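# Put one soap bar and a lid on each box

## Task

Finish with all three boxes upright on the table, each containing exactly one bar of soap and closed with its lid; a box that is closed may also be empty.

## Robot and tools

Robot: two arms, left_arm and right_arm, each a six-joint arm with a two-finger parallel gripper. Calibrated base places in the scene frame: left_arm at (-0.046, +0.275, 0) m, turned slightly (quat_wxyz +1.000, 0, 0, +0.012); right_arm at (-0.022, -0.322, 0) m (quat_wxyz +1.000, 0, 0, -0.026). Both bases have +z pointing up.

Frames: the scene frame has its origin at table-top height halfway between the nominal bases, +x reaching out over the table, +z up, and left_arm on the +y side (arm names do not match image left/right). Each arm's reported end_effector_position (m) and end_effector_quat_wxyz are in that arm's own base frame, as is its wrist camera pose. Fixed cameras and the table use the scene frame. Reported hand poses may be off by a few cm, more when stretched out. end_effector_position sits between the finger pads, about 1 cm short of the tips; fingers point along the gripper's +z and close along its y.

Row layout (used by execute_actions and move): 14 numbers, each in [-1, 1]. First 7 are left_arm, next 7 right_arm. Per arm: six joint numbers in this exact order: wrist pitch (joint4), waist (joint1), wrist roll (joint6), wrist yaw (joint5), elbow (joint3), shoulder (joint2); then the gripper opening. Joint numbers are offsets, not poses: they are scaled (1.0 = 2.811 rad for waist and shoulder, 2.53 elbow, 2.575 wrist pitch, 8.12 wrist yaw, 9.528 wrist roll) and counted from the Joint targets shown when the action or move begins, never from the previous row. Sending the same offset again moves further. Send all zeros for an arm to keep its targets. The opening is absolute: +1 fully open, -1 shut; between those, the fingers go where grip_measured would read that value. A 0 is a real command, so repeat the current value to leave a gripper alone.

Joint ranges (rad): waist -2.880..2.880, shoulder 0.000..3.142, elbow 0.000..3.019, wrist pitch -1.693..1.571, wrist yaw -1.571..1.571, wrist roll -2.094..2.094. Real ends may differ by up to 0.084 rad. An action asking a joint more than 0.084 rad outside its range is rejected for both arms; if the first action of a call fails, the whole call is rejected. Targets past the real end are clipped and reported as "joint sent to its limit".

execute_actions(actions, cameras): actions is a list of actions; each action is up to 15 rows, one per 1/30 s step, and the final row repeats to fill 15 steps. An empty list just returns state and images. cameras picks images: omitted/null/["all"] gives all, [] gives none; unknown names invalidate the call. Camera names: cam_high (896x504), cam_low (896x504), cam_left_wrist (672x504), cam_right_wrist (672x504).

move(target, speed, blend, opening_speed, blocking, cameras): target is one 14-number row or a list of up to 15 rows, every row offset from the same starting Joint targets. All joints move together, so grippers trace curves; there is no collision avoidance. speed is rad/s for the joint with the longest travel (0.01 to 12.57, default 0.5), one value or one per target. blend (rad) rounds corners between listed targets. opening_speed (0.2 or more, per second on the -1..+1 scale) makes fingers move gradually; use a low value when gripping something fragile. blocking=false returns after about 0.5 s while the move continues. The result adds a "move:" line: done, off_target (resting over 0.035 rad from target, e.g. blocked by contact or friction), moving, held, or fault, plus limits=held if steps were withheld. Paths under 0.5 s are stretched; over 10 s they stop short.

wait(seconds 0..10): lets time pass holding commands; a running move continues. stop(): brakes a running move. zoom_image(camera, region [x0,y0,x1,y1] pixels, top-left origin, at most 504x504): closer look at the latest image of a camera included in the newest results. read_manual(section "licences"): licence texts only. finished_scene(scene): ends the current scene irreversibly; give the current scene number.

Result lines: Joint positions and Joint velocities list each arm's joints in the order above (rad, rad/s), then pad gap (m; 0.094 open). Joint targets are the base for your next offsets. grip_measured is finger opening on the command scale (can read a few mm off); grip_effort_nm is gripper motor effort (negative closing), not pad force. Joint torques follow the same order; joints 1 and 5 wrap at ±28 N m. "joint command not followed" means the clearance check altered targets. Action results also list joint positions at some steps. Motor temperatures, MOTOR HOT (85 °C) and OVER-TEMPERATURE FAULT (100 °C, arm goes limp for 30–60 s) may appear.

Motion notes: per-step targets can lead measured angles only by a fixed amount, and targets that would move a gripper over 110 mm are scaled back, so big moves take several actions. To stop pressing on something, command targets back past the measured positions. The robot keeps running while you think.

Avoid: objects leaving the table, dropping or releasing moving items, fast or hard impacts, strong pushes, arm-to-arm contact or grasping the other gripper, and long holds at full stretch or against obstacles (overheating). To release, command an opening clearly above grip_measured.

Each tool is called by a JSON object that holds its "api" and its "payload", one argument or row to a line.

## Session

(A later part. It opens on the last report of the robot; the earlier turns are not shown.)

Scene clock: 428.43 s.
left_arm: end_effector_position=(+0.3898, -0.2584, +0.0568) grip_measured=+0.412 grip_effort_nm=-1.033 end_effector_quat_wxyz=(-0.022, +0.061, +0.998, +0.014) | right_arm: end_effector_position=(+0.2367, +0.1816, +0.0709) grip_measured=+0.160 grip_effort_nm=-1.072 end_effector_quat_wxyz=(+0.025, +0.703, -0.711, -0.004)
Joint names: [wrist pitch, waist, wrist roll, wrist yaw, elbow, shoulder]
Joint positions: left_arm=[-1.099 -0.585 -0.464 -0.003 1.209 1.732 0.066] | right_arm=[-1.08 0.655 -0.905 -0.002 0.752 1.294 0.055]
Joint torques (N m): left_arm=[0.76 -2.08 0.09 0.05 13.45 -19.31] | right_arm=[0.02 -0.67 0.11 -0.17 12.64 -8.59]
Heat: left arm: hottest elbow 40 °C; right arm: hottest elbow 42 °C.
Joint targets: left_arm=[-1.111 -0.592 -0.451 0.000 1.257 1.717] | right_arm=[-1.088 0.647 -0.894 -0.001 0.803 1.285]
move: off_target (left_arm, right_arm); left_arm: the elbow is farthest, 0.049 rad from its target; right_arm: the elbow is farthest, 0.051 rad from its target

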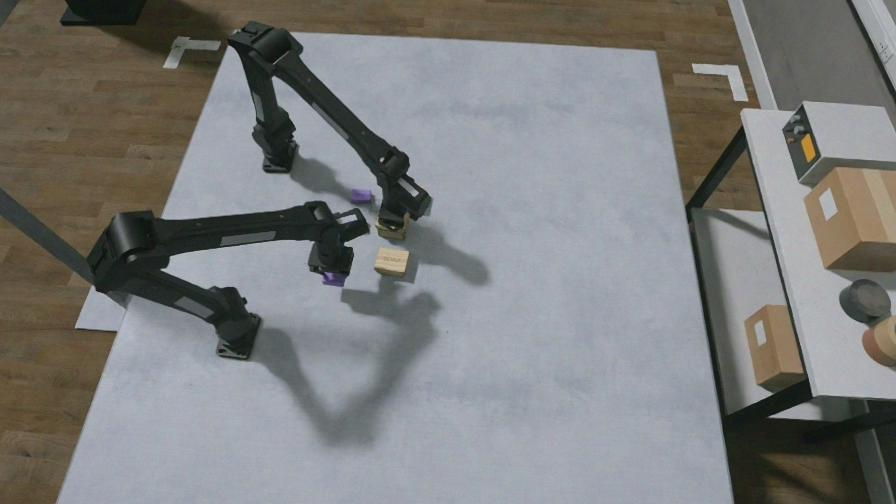

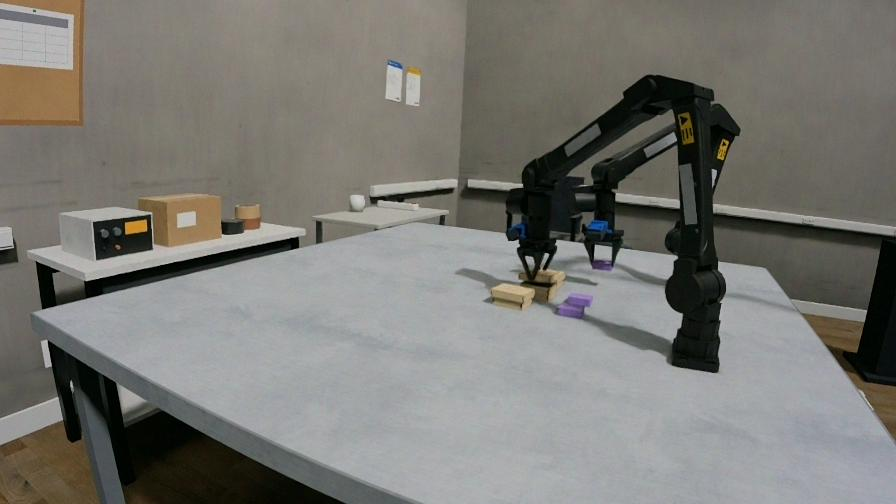

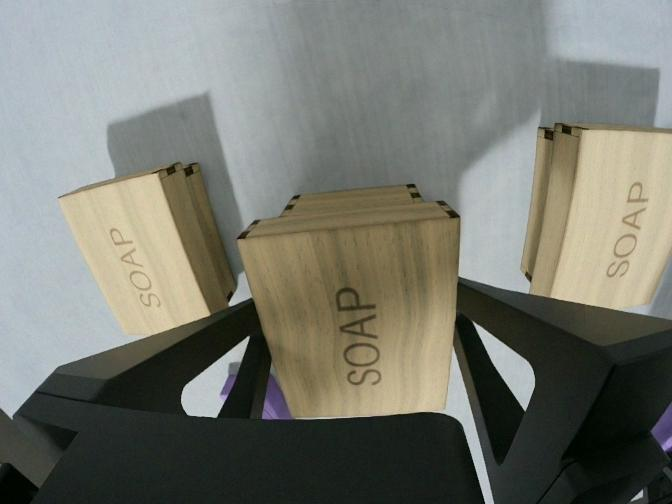

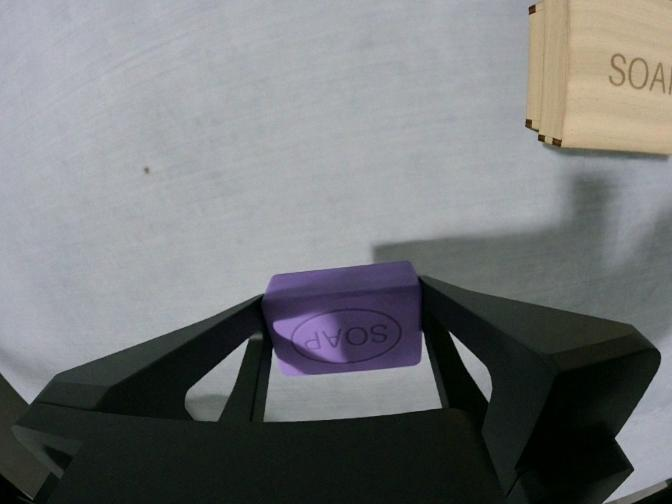

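{"api": "move", "payload": {
  "target": [-0.0,0,0,0,0.028,-0.005,0.25,0,0,0,0,0.022,0,0.05],
  "speed": 0.3
}}

{"api": "zoom_image", "payload": {
  "camera": "cam_low",
  "region": [470, 200, 620, 320]
}}

Scene clock: 437.80 s.
left_arm: end_effector_position=(+0.4148, -0.2749, +0.0866) grip_measured=+0.412 grip_effort_nm=-1.043 end_effector_quat_wxyz=(+0.014, +0.061, +0.998, -0.006) | right_arm: end_effector_position=(+0.2547, +0.1955, +0.0883) grip_measured=+0.160 grip_effort_nm=-1.072 end_effector_quat_wxyz=(-0.001, +0.703, -0.711, -0.001)
Joint names: [wrist pitch, waist, wrist roll, wrist yaw, elbow, shoulder]
Joint positions: left_arm=[-1.1 -0.585 -0.464 -0.003 1.278 1.718 0.066] | right_arm=[-1.082 0.655 -0.905 -0.002 0.805 1.294 0.055]
Joint torques (N m): left_arm=[0.7 -2.08 0.09 0.05 14.08 -20.07] | right_arm=[0.16 -0.67 0.11 -0.16 13.18 -8.94]
Heat: left arm: hottest elbow 40 °C; right arm: hottest elbow 44 °C.
Joint targets: left_arm=[-1.111 -0.592 -0.451 0.000 1.328 1.703] | right_arm=[-1.088 0.647 -0.894 -0.001 0.859 1.285]
move: off_target (left_arm, right_arm); left_arm: the elbow is farthest, 0.050 rad from its target; right_arm: the elbow is farthest, 0.053 rad from its target

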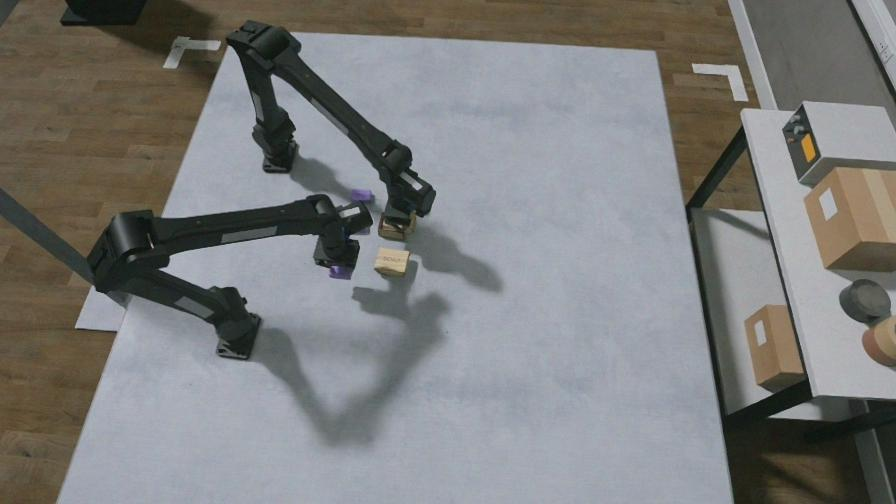

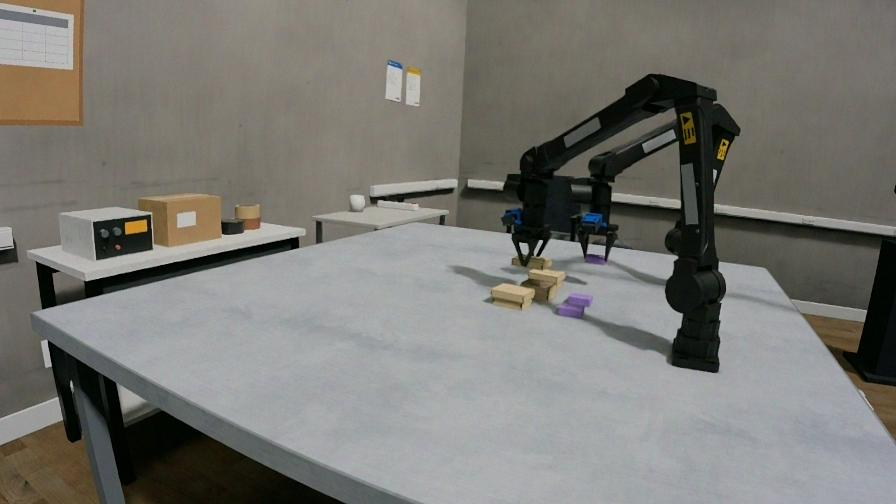

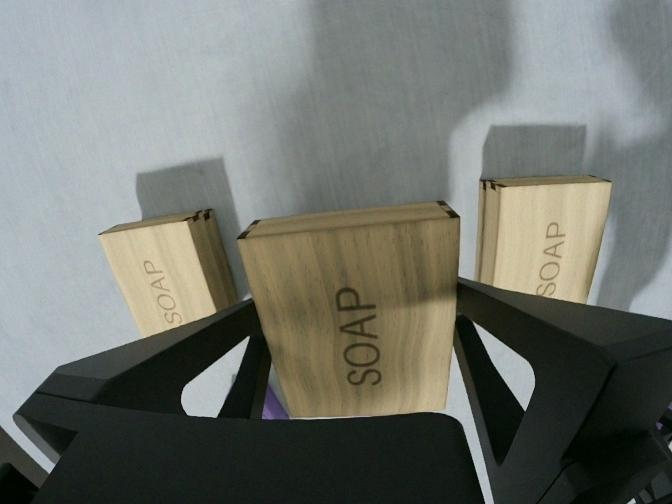

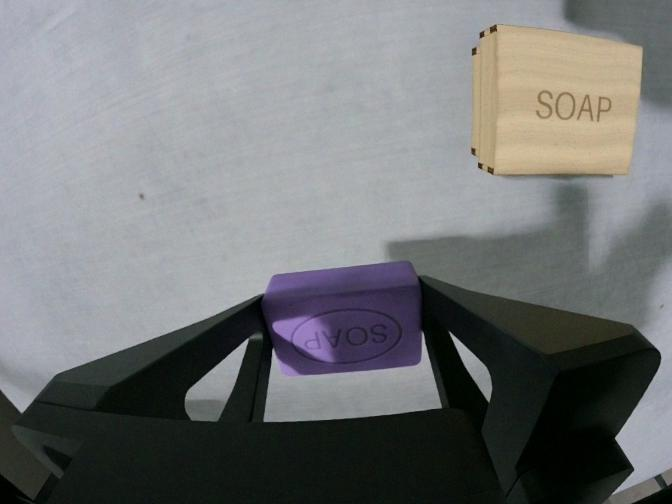

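Scaled by 3.360 from the camera's 896x504 image, which has a finer 1280x720 frame.

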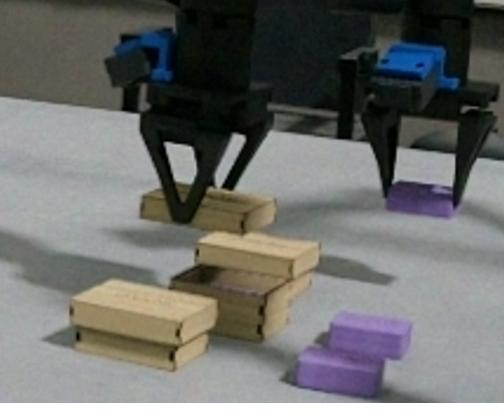

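{"api": "move", "payload": {
  "target": [
    [0,0.249,0,0,0.0,0,0.25,0,0,0,0,0,0,0.05],
    [0,0.249,0,0,0.0,0,0.25,-0.0609,0.0188,0.0087,0,0.2217,0.1446,0.05]
  ],
  "speed": 0.7
}}

{"api": "zoom_image", "payload": {
  "camera": "cam_right_wrist",
  "region": [84, 0, 588, 504]
}}

{"api": "zoom_image", "payload": {
  "camera": "cam_high",
  "region": [300, 160, 480, 310]
}}

Scene clock: 464.50 s.
left_arm: end_effector_position=(+0.4942, +0.0580, +0.0866) grip_measured=+0.412 grip_effort_nm=-1.028 end_effector_quat_wxyz=(+0.015, -0.286, +0.958, -0.002) | right_arm: end_effector_position=(+0.3815, +0.3167, +0.1373) grip_measured=+0.160 grip_effort_nm=-1.077 end_effector_quat_wxyz=(-0.011, +0.688, -0.726, +0.000)
Joint names: [wrist pitch, waist, wrist roll, wrist yaw, elbow, shoulder]
Joint positions: left_arm=[-1.1 0.118 -0.464 -0.001 1.278 1.718 0.066] | right_arm=[-1.237 0.693 -0.823 -0.002 1.358 1.671 0.055]
Joint torques (N m): left_arm=[0.69 -2.37 0.09 -0.04 14.17 -19.84] | right_arm=[0.2 0.62 0.15 -0.17 14.53 -13.45]
Heat: left arm: hottest elbow 44 °C; right arm: hottest elbow 47 °C.
Joint targets: left_arm=[-1.111 0.108 -0.451 0.000 1.328 1.703] | right_arm=[-1.245 0.700 -0.811 -0.001 1.419 1.691]
move: off_target (left_arm, right_arm); left_arm: the elbow is farthest, 0.050 rad from its target; right_arm: the elbow is farthest, 0.062 rad from its target

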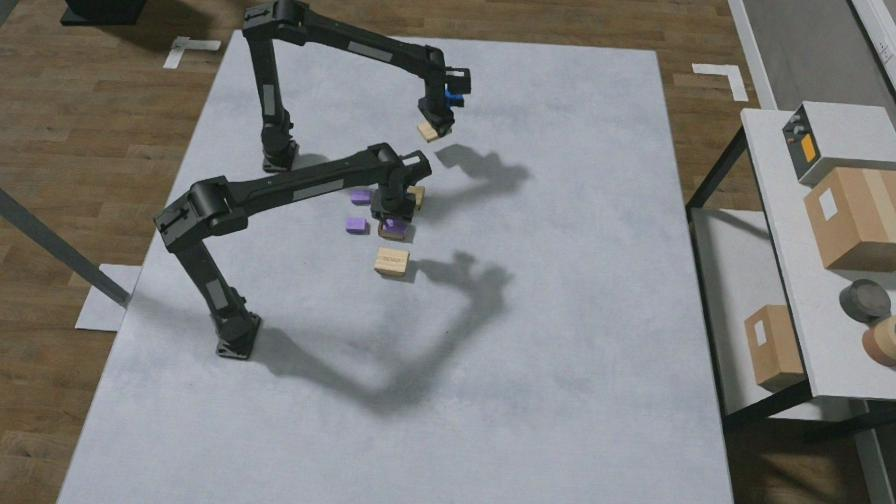

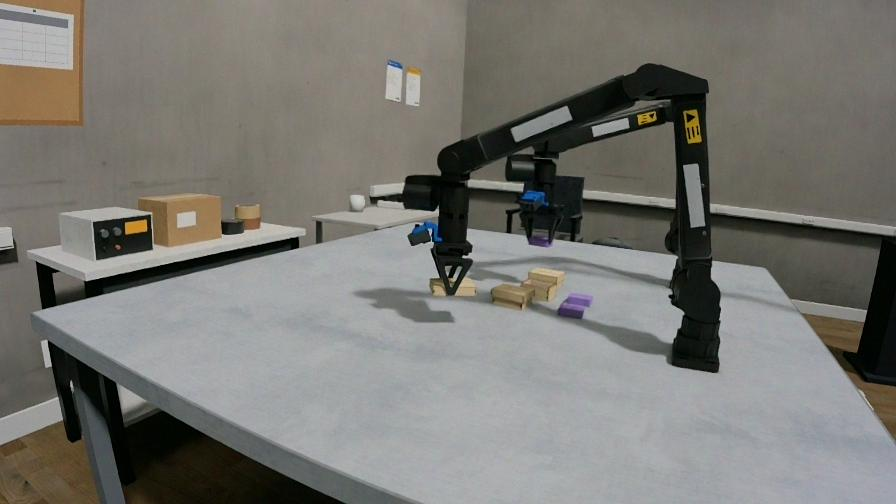

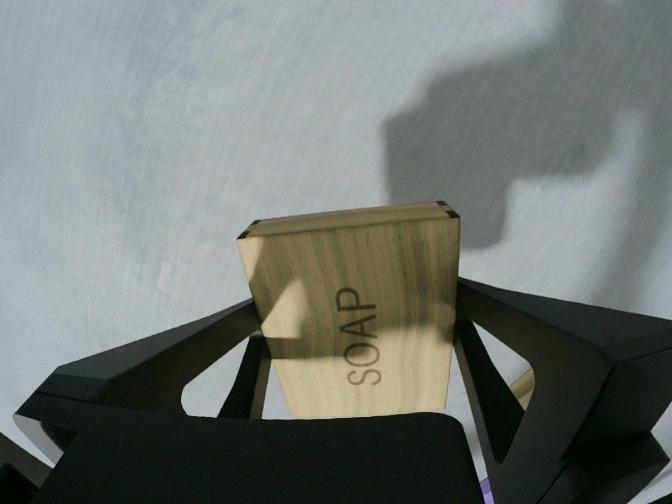

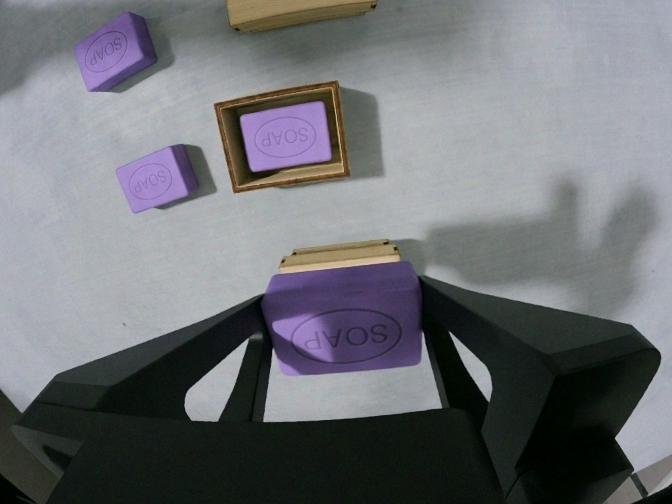

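Scaled by 1.000.

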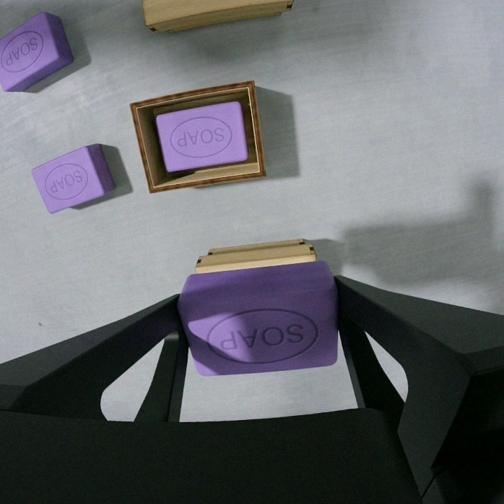

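Scaled by 2.800 from the camera's 896x504 image, which has a finer 1280x720 frame.

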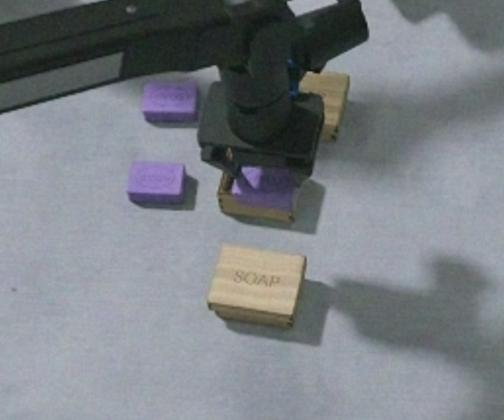

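{"api": "move", "payload": {
  "target": [
    [0,0,0,0,0,0,0.25,0,-0.17,0,0,0,0,0.05],
    [0.012,-0.2508,0,0,-0.0585,-0.026,0.25,0,-0.17,0,0,0,0,0.05]
  ],
  "speed": 0.7
}}

{"api": "zoom_image", "payload": {
  "camera": "cam_low",
  "region": [470, 200, 620, 320]
}}

Scene clock: 551.67 s.
left_arm: end_effector_position=(+0.3840, -0.2659, +0.0883) grip_measured=+0.412 grip_effort_nm=-1.033 end_effector_quat_wxyz=(+0.009, +0.071, +0.997, -0.005) | right_arm: end_effector_position=(+0.4845, +0.1056, +0.1373) grip_measured=+0.160 grip_effort_nm=-1.087 end_effector_quat_wxyz=(+0.010, -0.496, +0.868, -0.003)
Joint names: [wrist pitch, waist, wrist roll, wrist yaw, elbow, shoulder]
Joint positions: left_arm=[-1.093 -0.605 -0.464 -0.001 1.192 1.649 0.066] | right_arm=[-1.237 0.215 -0.822 0 1.358 1.671 0.055]
Joint torques (N m): left_arm=[1.76 -0.97 0.08 -0.05 8.25 -18.9] | right_arm=[0.16 0.62 0.11 -0.24 14.56 -13.39]
Motor temperatures (°C): left_arm=[28 30 29 28 49 38 32] | right_arm=[32 33 28 30 57 32 32]
Heat: left arm: hottest elbow 49 °C; right arm: hottest elbow 57 °C.
Joint targets: left_arm=[-1.080 -0.597 -0.451 0.000 1.180 1.630] | right_arm=[-1.245 0.222 -0.811 -0.001 1.419 1.691]
move: off_target (right_arm); right_arm: the elbow is farthest, 0.061 rad from its target

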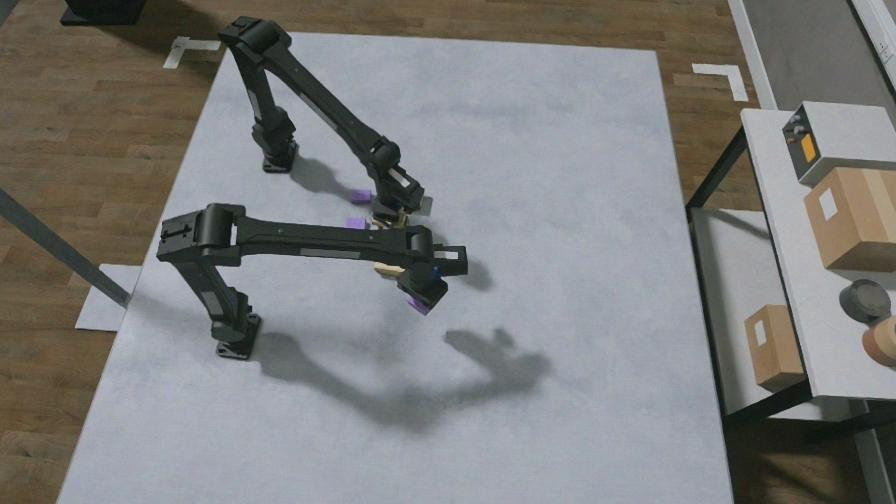

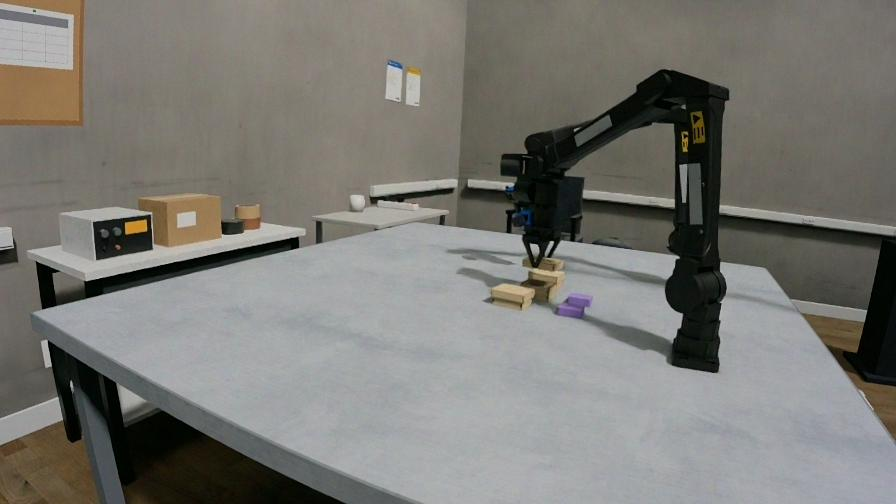

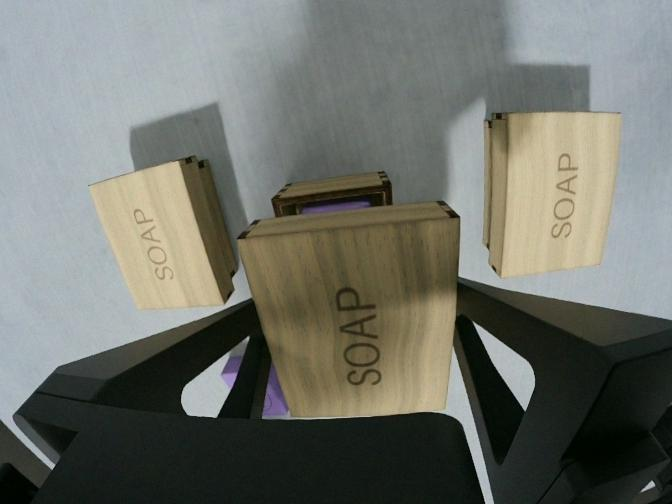

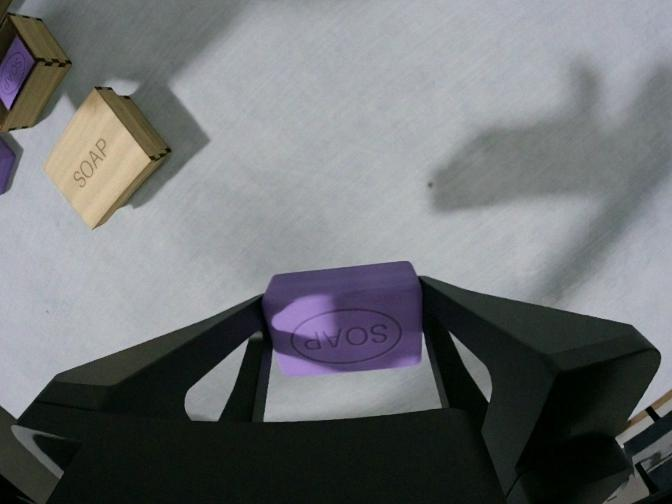

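Scaled by 3.360 from the camera's 896x504 image, which has a finer 1280x720 frame.

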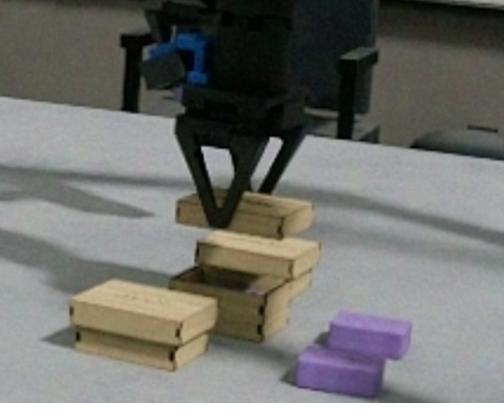

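{"api": "move", "payload": {
  "target": [0.0392,0.0085,0,0,-0.0194,0.0317,0.25,0,0,0,0,0,0,0.05],
  "speed": 0.2
}}

{"api": "zoom_image", "payload": {
  "camera": "cam_low",
  "region": [510, 230, 585, 320]
}}

Scene clock: 588.73 s.
left_arm: end_effector_position=(+0.3884, -0.2571, +0.0485) grip_measured=+0.412 grip_effort_nm=-1.033 end_effector_quat_wxyz=(+0.008, +0.060, +0.998, -0.004) | right_arm: end_effector_position=(+0.4845, +0.1056, +0.1373) grip_measured=+0.160 grip_effort_nm=-1.072 end_effector_quat_wxyz=(+0.010, -0.496, +0.868, -0.003)
Joint names: [wrist pitch, waist, wrist roll, wrist yaw, elbow, shoulder]
Joint positions: left_arm=[-0.992 -0.584 -0.464 -0.001 1.139 1.7 0.066] | right_arm=[-1.237 0.215 -0.822 0 1.358 1.671 0.055]
Joint torques (N m): left_arm=[1.68 -0.79 0.09 -0.05 8.12 -15.56] | right_arm=[0.16 0.62 0.11 -0.24 14.56 -13.39]
Motor temperatures (°C): left_arm=[28 30 29 28 45 37 32] | right_arm=[32 33 28 30 58 32 32]
Heat: left arm: hottest elbow 45 °C; right arm: hottest elbow 58 °C.
Joint targets: left_arm=[-0.979 -0.573 -0.451 0.000 1.131 1.719] | right_arm=[-1.245 0.222 -0.811 -0.001 1.419 1.691]
move: off_target (right_arm); right_arm: the elbow is farthest, 0.061 rad from its target

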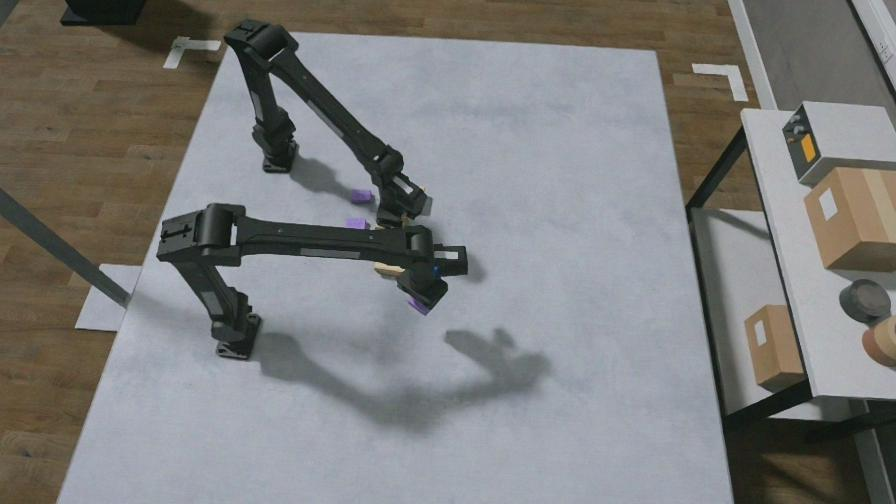

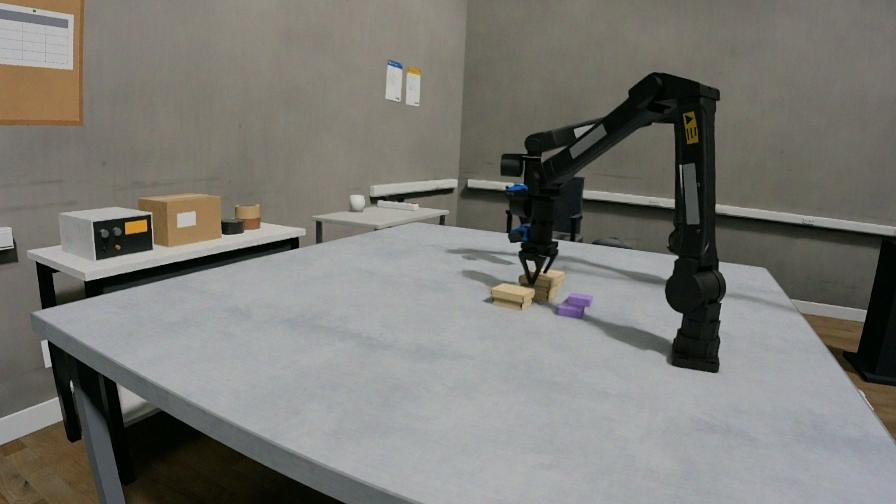

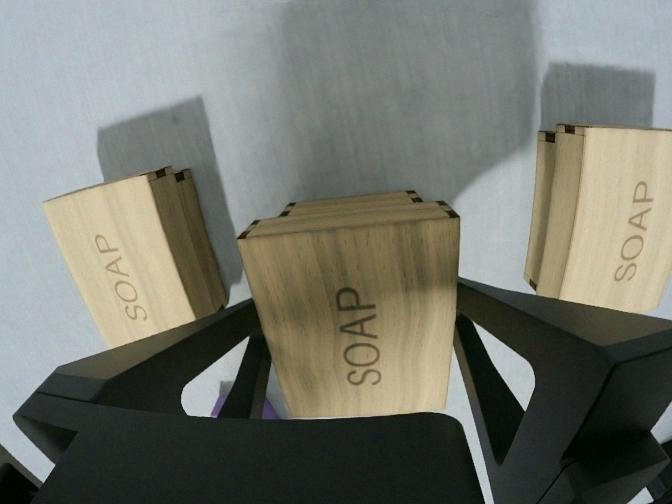

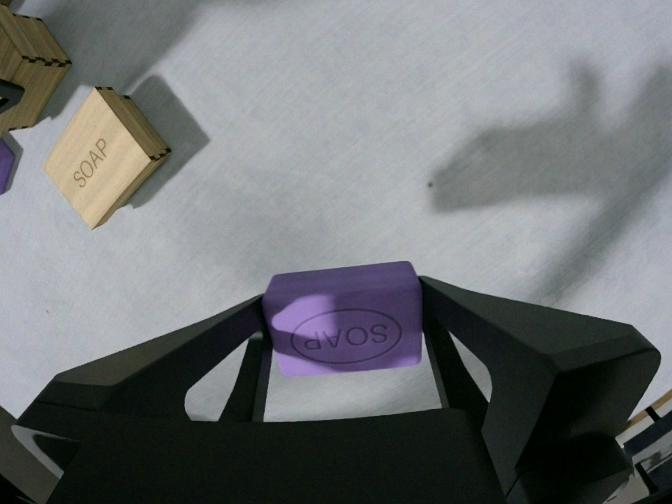

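Scaled by 5.600 from the camera's 896x504 image, which has a finer 1280x720 frame.

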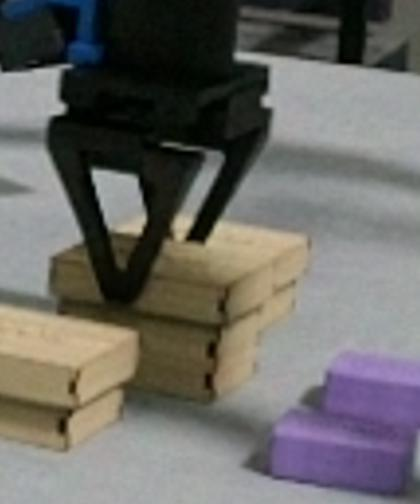

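{"api": "move", "payload": {
  "target": [0.0221,0,0,0,-0.0087,0.0082,0.25,0,0,0,0,0,0,0.05],
  "speed": 0.1
}}

{"api": "zoom_image", "payload": {
  "camera": "cam_low",
  "region": [510, 230, 585, 320]
}}

Scene clock: 609.07 s.
left_arm: end_effector_position=(+0.3918, -0.2593, +0.0466) grip_measured=+0.412 grip_effort_nm=-1.033 end_effector_quat_wxyz=(+0.017, +0.060, +0.998, -0.010) | right_arm: end_effector_position=(+0.4845, +0.1056, +0.1373) grip_measured=+0.160 grip_effort_nm=-1.082 end_effector_quat_wxyz=(+0.010, -0.496, +0.868, -0.003)
Joint names: [wrist pitch, waist, wrist roll, wrist yaw, elbow, shoulder]
Joint positions: left_arm=[-0.965 -0.584 -0.464 -0.001 1.133 1.7 0.066] | right_arm=[-1.237 0.215 -0.822 0 1.358 1.671 0.055]
Joint torques (N m): left_arm=[2.84 -0.73 0.09 -0.05 6.76 -13.63] | right_arm=[0.16 0.62 0.11 -0.24 14.56 -13.39]
Motor temperatures (°C): left_arm=[28 30 29 28 45 37 33] | right_arm=[32 33 28 30 59 32 32]
Heat: left arm: hottest elbow 45 °C; right arm: hottest elbow 59 °C.
Joint targets: left_arm=[-0.922 -0.573 -0.451 0.000 1.109 1.742] | right_arm=[-1.245 0.222 -0.811 -0.001 1.419 1.691]
move: off_target (left_arm, right_arm); left_arm: the wrist pitch is farthest, 0.043 rad from its target; right_arm: the elbow is farthest, 0.061 rad from its target

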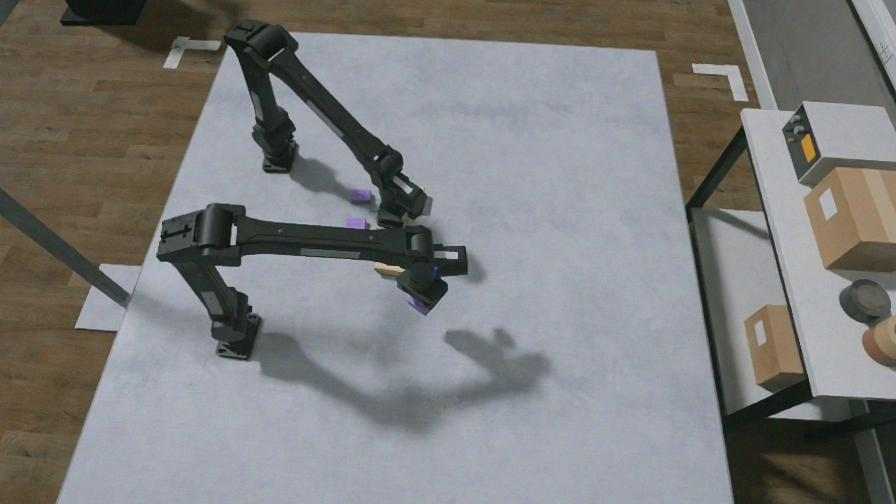

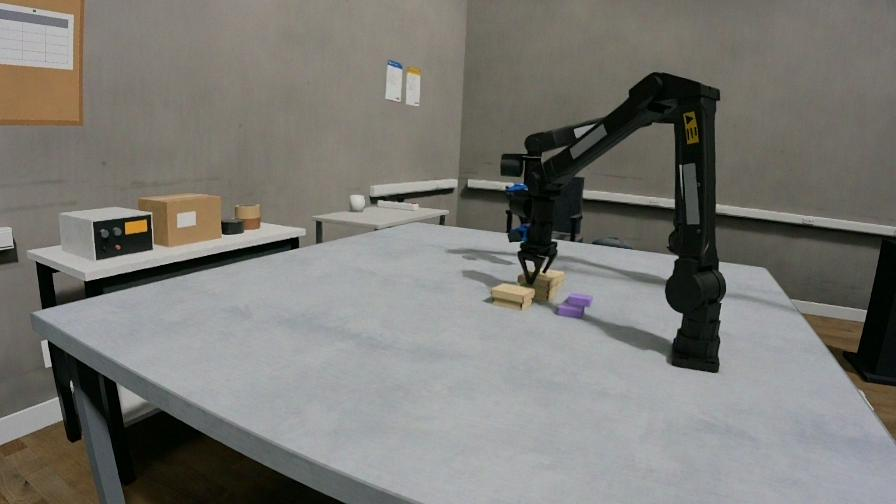

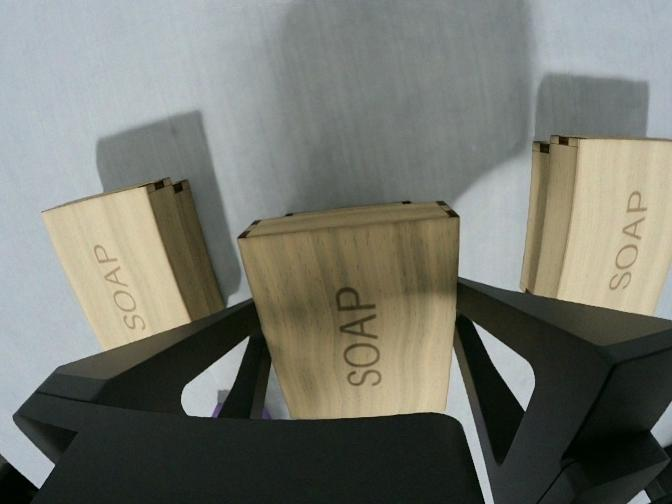

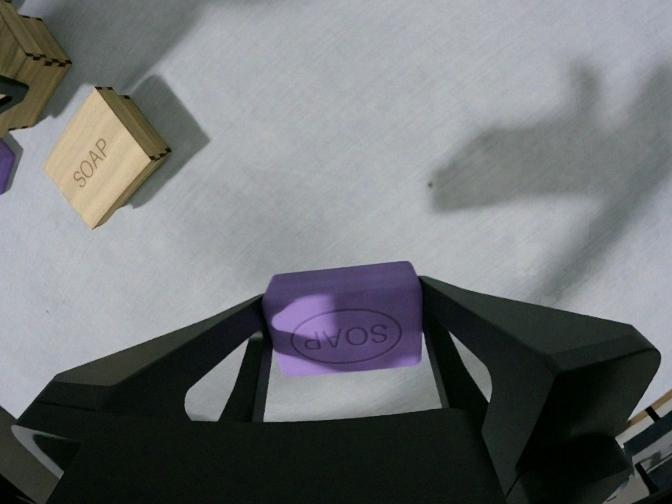

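Scaled by 5.600 from the camera's 896x504 image, which has a finer 1280x720 frame.

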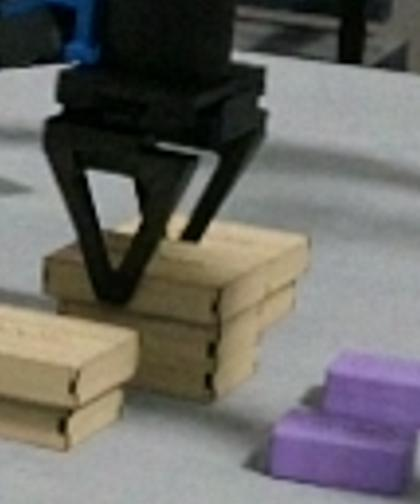

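{"api": "move", "payload": {
  "target": [-0.0186,0,0,0,0.004,-0.013,0.25,0,0,0,0,0,0,0.05],
  "speed": 0.1,
  "cameras": ["cam_left_wrist","cam_low"]
}}

{"api": "zoom_image", "payload": {
  "camera": "cam_low",
  "region": [510, 230, 585, 320]
}}

Scene clock: 624.97 s.
left_arm: end_effector_position=(+0.3918, -0.2593, +0.0472) grip_measured=+0.412 grip_effort_nm=-1.038 end_effector_quat_wxyz=(+0.018, +0.060, +0.998, -0.010) | right_arm: end_effector_position=(+0.4845, +0.1056, +0.1373) grip_measured=+0.160 grip_effort_nm=-1.077 end_effector_quat_wxyz=(+0.010, -0.496, +0.868, -0.003)
Joint names: [wrist pitch, waist, wrist roll, wrist yaw, elbow, shoulder]
Joint positions: left_arm=[-0.965 -0.584 -0.464 -0.001 1.133 1.698 0.066] | right_arm=[-1.237 0.215 -0.822 0 1.358 1.671 0.055]
Joint torques (N m): left_arm=[1.02 -0.73 0.08 -0.05 7.66 -16.79] | right_arm=[0.14 0.67 0.11 -0.24 14.54 -13.39]
Motor temperatures (°C): left_arm=[28 30 29 28 44 36 33] | right_arm=[32 33 28 30 59 32 33]
Heat: left arm: hottest elbow 44 °C; right arm: hottest elbow 59 °C.
Joint targets: left_arm=[-0.970 -0.573 -0.451 0.000 1.119 1.705] | right_arm=[-1.245 0.222 -0.811 -0.001 1.419 1.691]
move: off_target (right_arm); right_arm: the elbow is farthest, 0.061 rad from its target
Images, in order (width x height): cam_low 896x504, cam_left_wrist 672x504.

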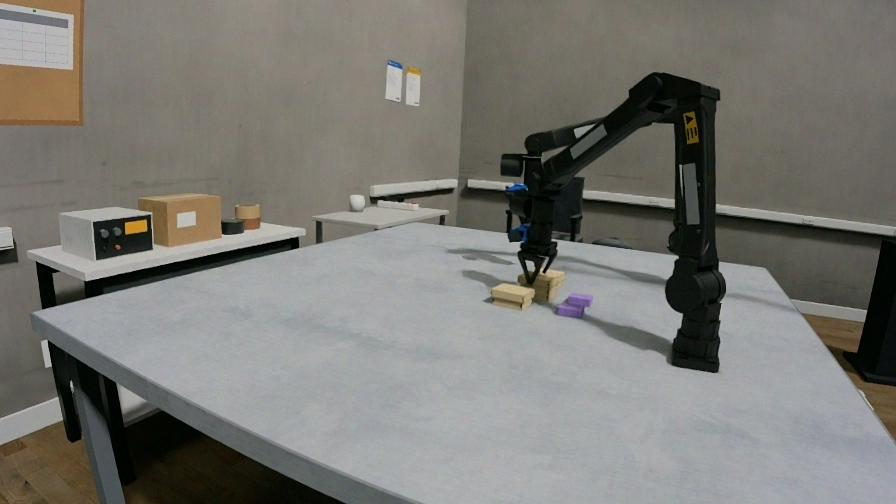

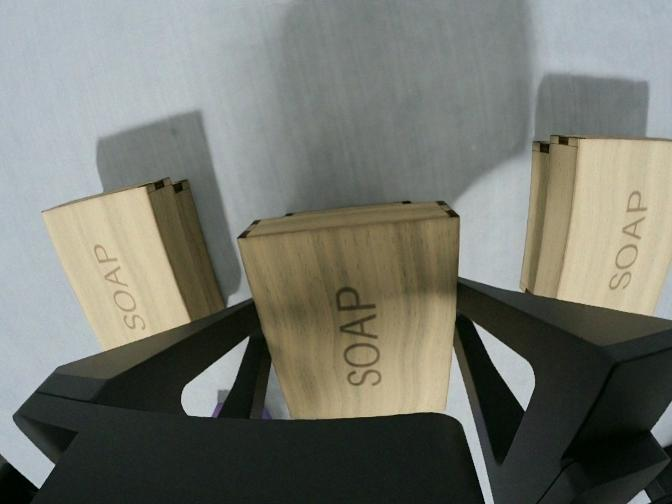

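Scaled by 5.600 from the camera's 896x504 image, which has a finer 1280x720 frame.

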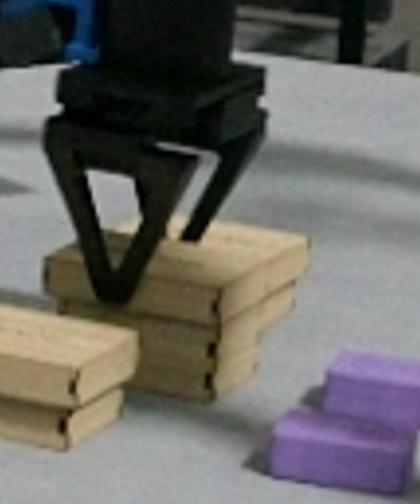

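{"api": "move", "payload": {
  "target": [
    [-0.022,0,0,0,0.0315,-0.0157,0.25,0,0,0,0,0,0,0.05],
    [0.002,0,0,0,0.0014,0.0036,0.25,0,0,0,0,0,0,0.05]
  ],
  "speed": 0.1,
  "cameras": ["cam_left_wrist","cam_low"]
}}

{"api": "zoom_image", "payload": {
  "camera": "cam_low",
  "region": [510, 250, 570, 310]
}}

{"api": "zoom_image", "payload": {
  "camera": "cam_left_wrist",
  "region": [220, 160, 480, 320]
}}

Scene clock: 652.73 s.
left_arm: end_effector_position=(+0.3900, -0.2582, +0.0515) grip_measured=+0.412 grip_effort_nm=-1.038 end_effector_quat_wxyz=(+0.016, +0.060, +0.998, -0.009) | right_arm: end_effector_position=(+0.4845, +0.1056, +0.1373) grip_measured=+0.160 grip_effort_nm=-1.072 end_effector_quat_wxyz=(+0.010, -0.496, +0.868, -0.003)
Joint names: [wrist pitch, waist, wrist roll, wrist yaw, elbow, shoulder]
Joint positions: left_arm=[-0.978 -0.584 -0.463 -0.001 1.134 1.689 0.066] | right_arm=[-1.237 0.215 -0.822 0 1.358 1.671 0.055]
Joint torques (N m): left_arm=[1.59 -0.73 0.08 -0.06 7.97 -15.27] | right_arm=[0.14 0.62 0.11 -0.24 14.56 -13.45]
Motor temperatures (°C): left_arm=[28 30 29 28 43 38 33] | right_arm=[31 33 28 30 59 32 33]
Heat: left arm: hottest elbow 43 °C; right arm: hottest elbow 59 °C.
Joint targets: left_arm=[-0.965 -0.573 -0.451 0.000 1.122 1.715] | right_arm=[-1.245 0.222 -0.811 -0.001 1.419 1.691]
move: off_target (right_arm); right_arm: the elbow is farthest, 0.061 rad from its target
Images, in order (width x height): cam_low 896x504, cam_left_wrist 672x504.

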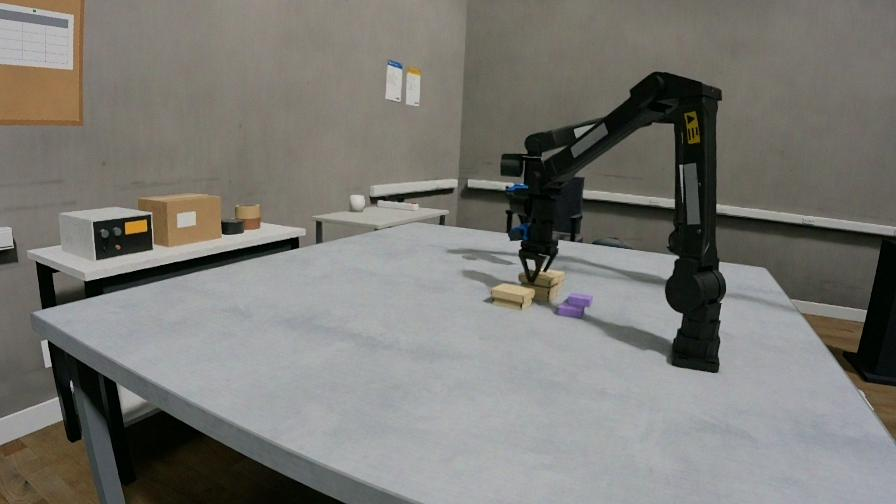

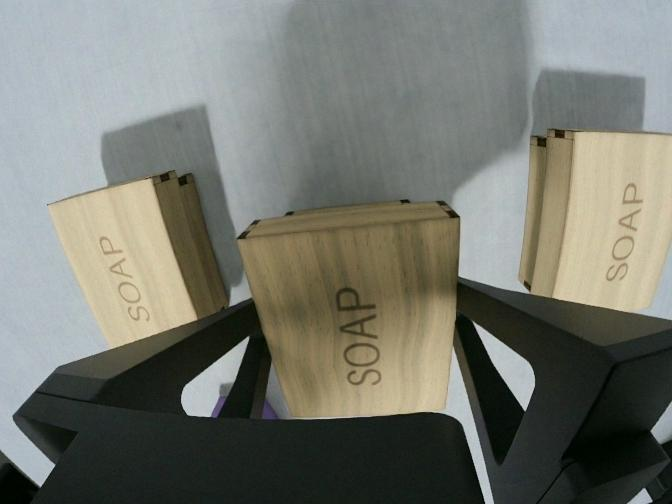

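Scaled by 8.400 from the camera's 896x504 image, which has a finer 1280x720 frame.

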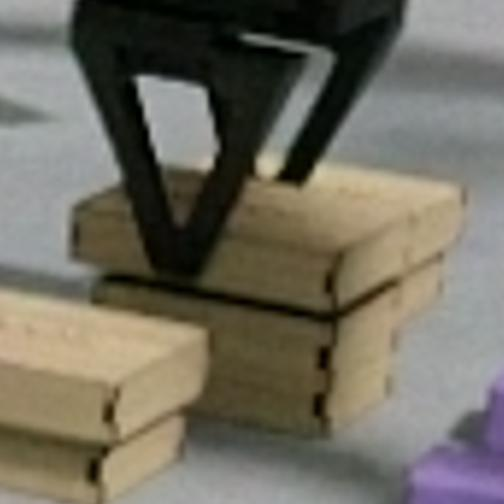

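Scaled by 1.938 from the camera's 672x504 image, which has a finer 960x720 frame.

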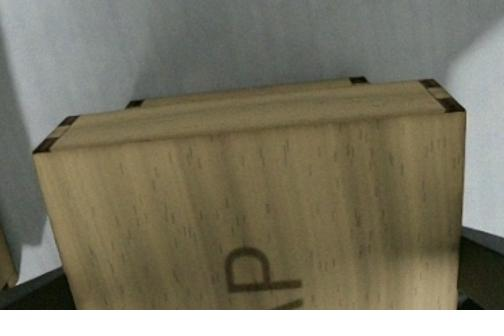

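{"api": "zoom_image", "payload": {
  "camera": "cam_low",
  "region": [485, 275, 540, 315]
}}

{"api": "zoom_image", "payload": {
  "camera": "cam_low",
  "region": [530, 265, 570, 305]
}}

Scaled by 9.164 from the camera's 896x504 image, which has a finer 1280x720 frame.

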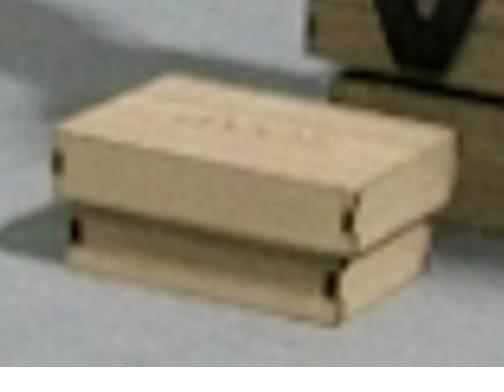

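Scaled by 12.600 from the camera's 896x504 image, which has a finer 1280x720 frame.

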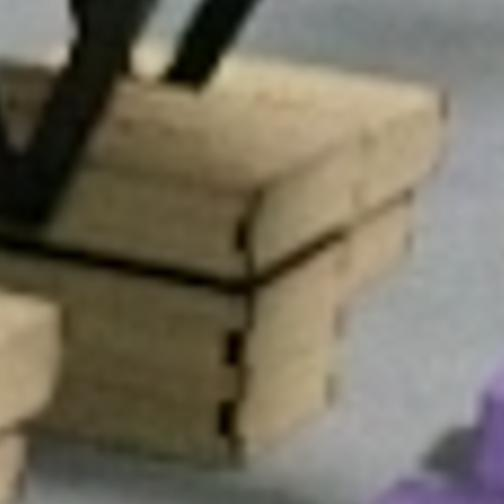

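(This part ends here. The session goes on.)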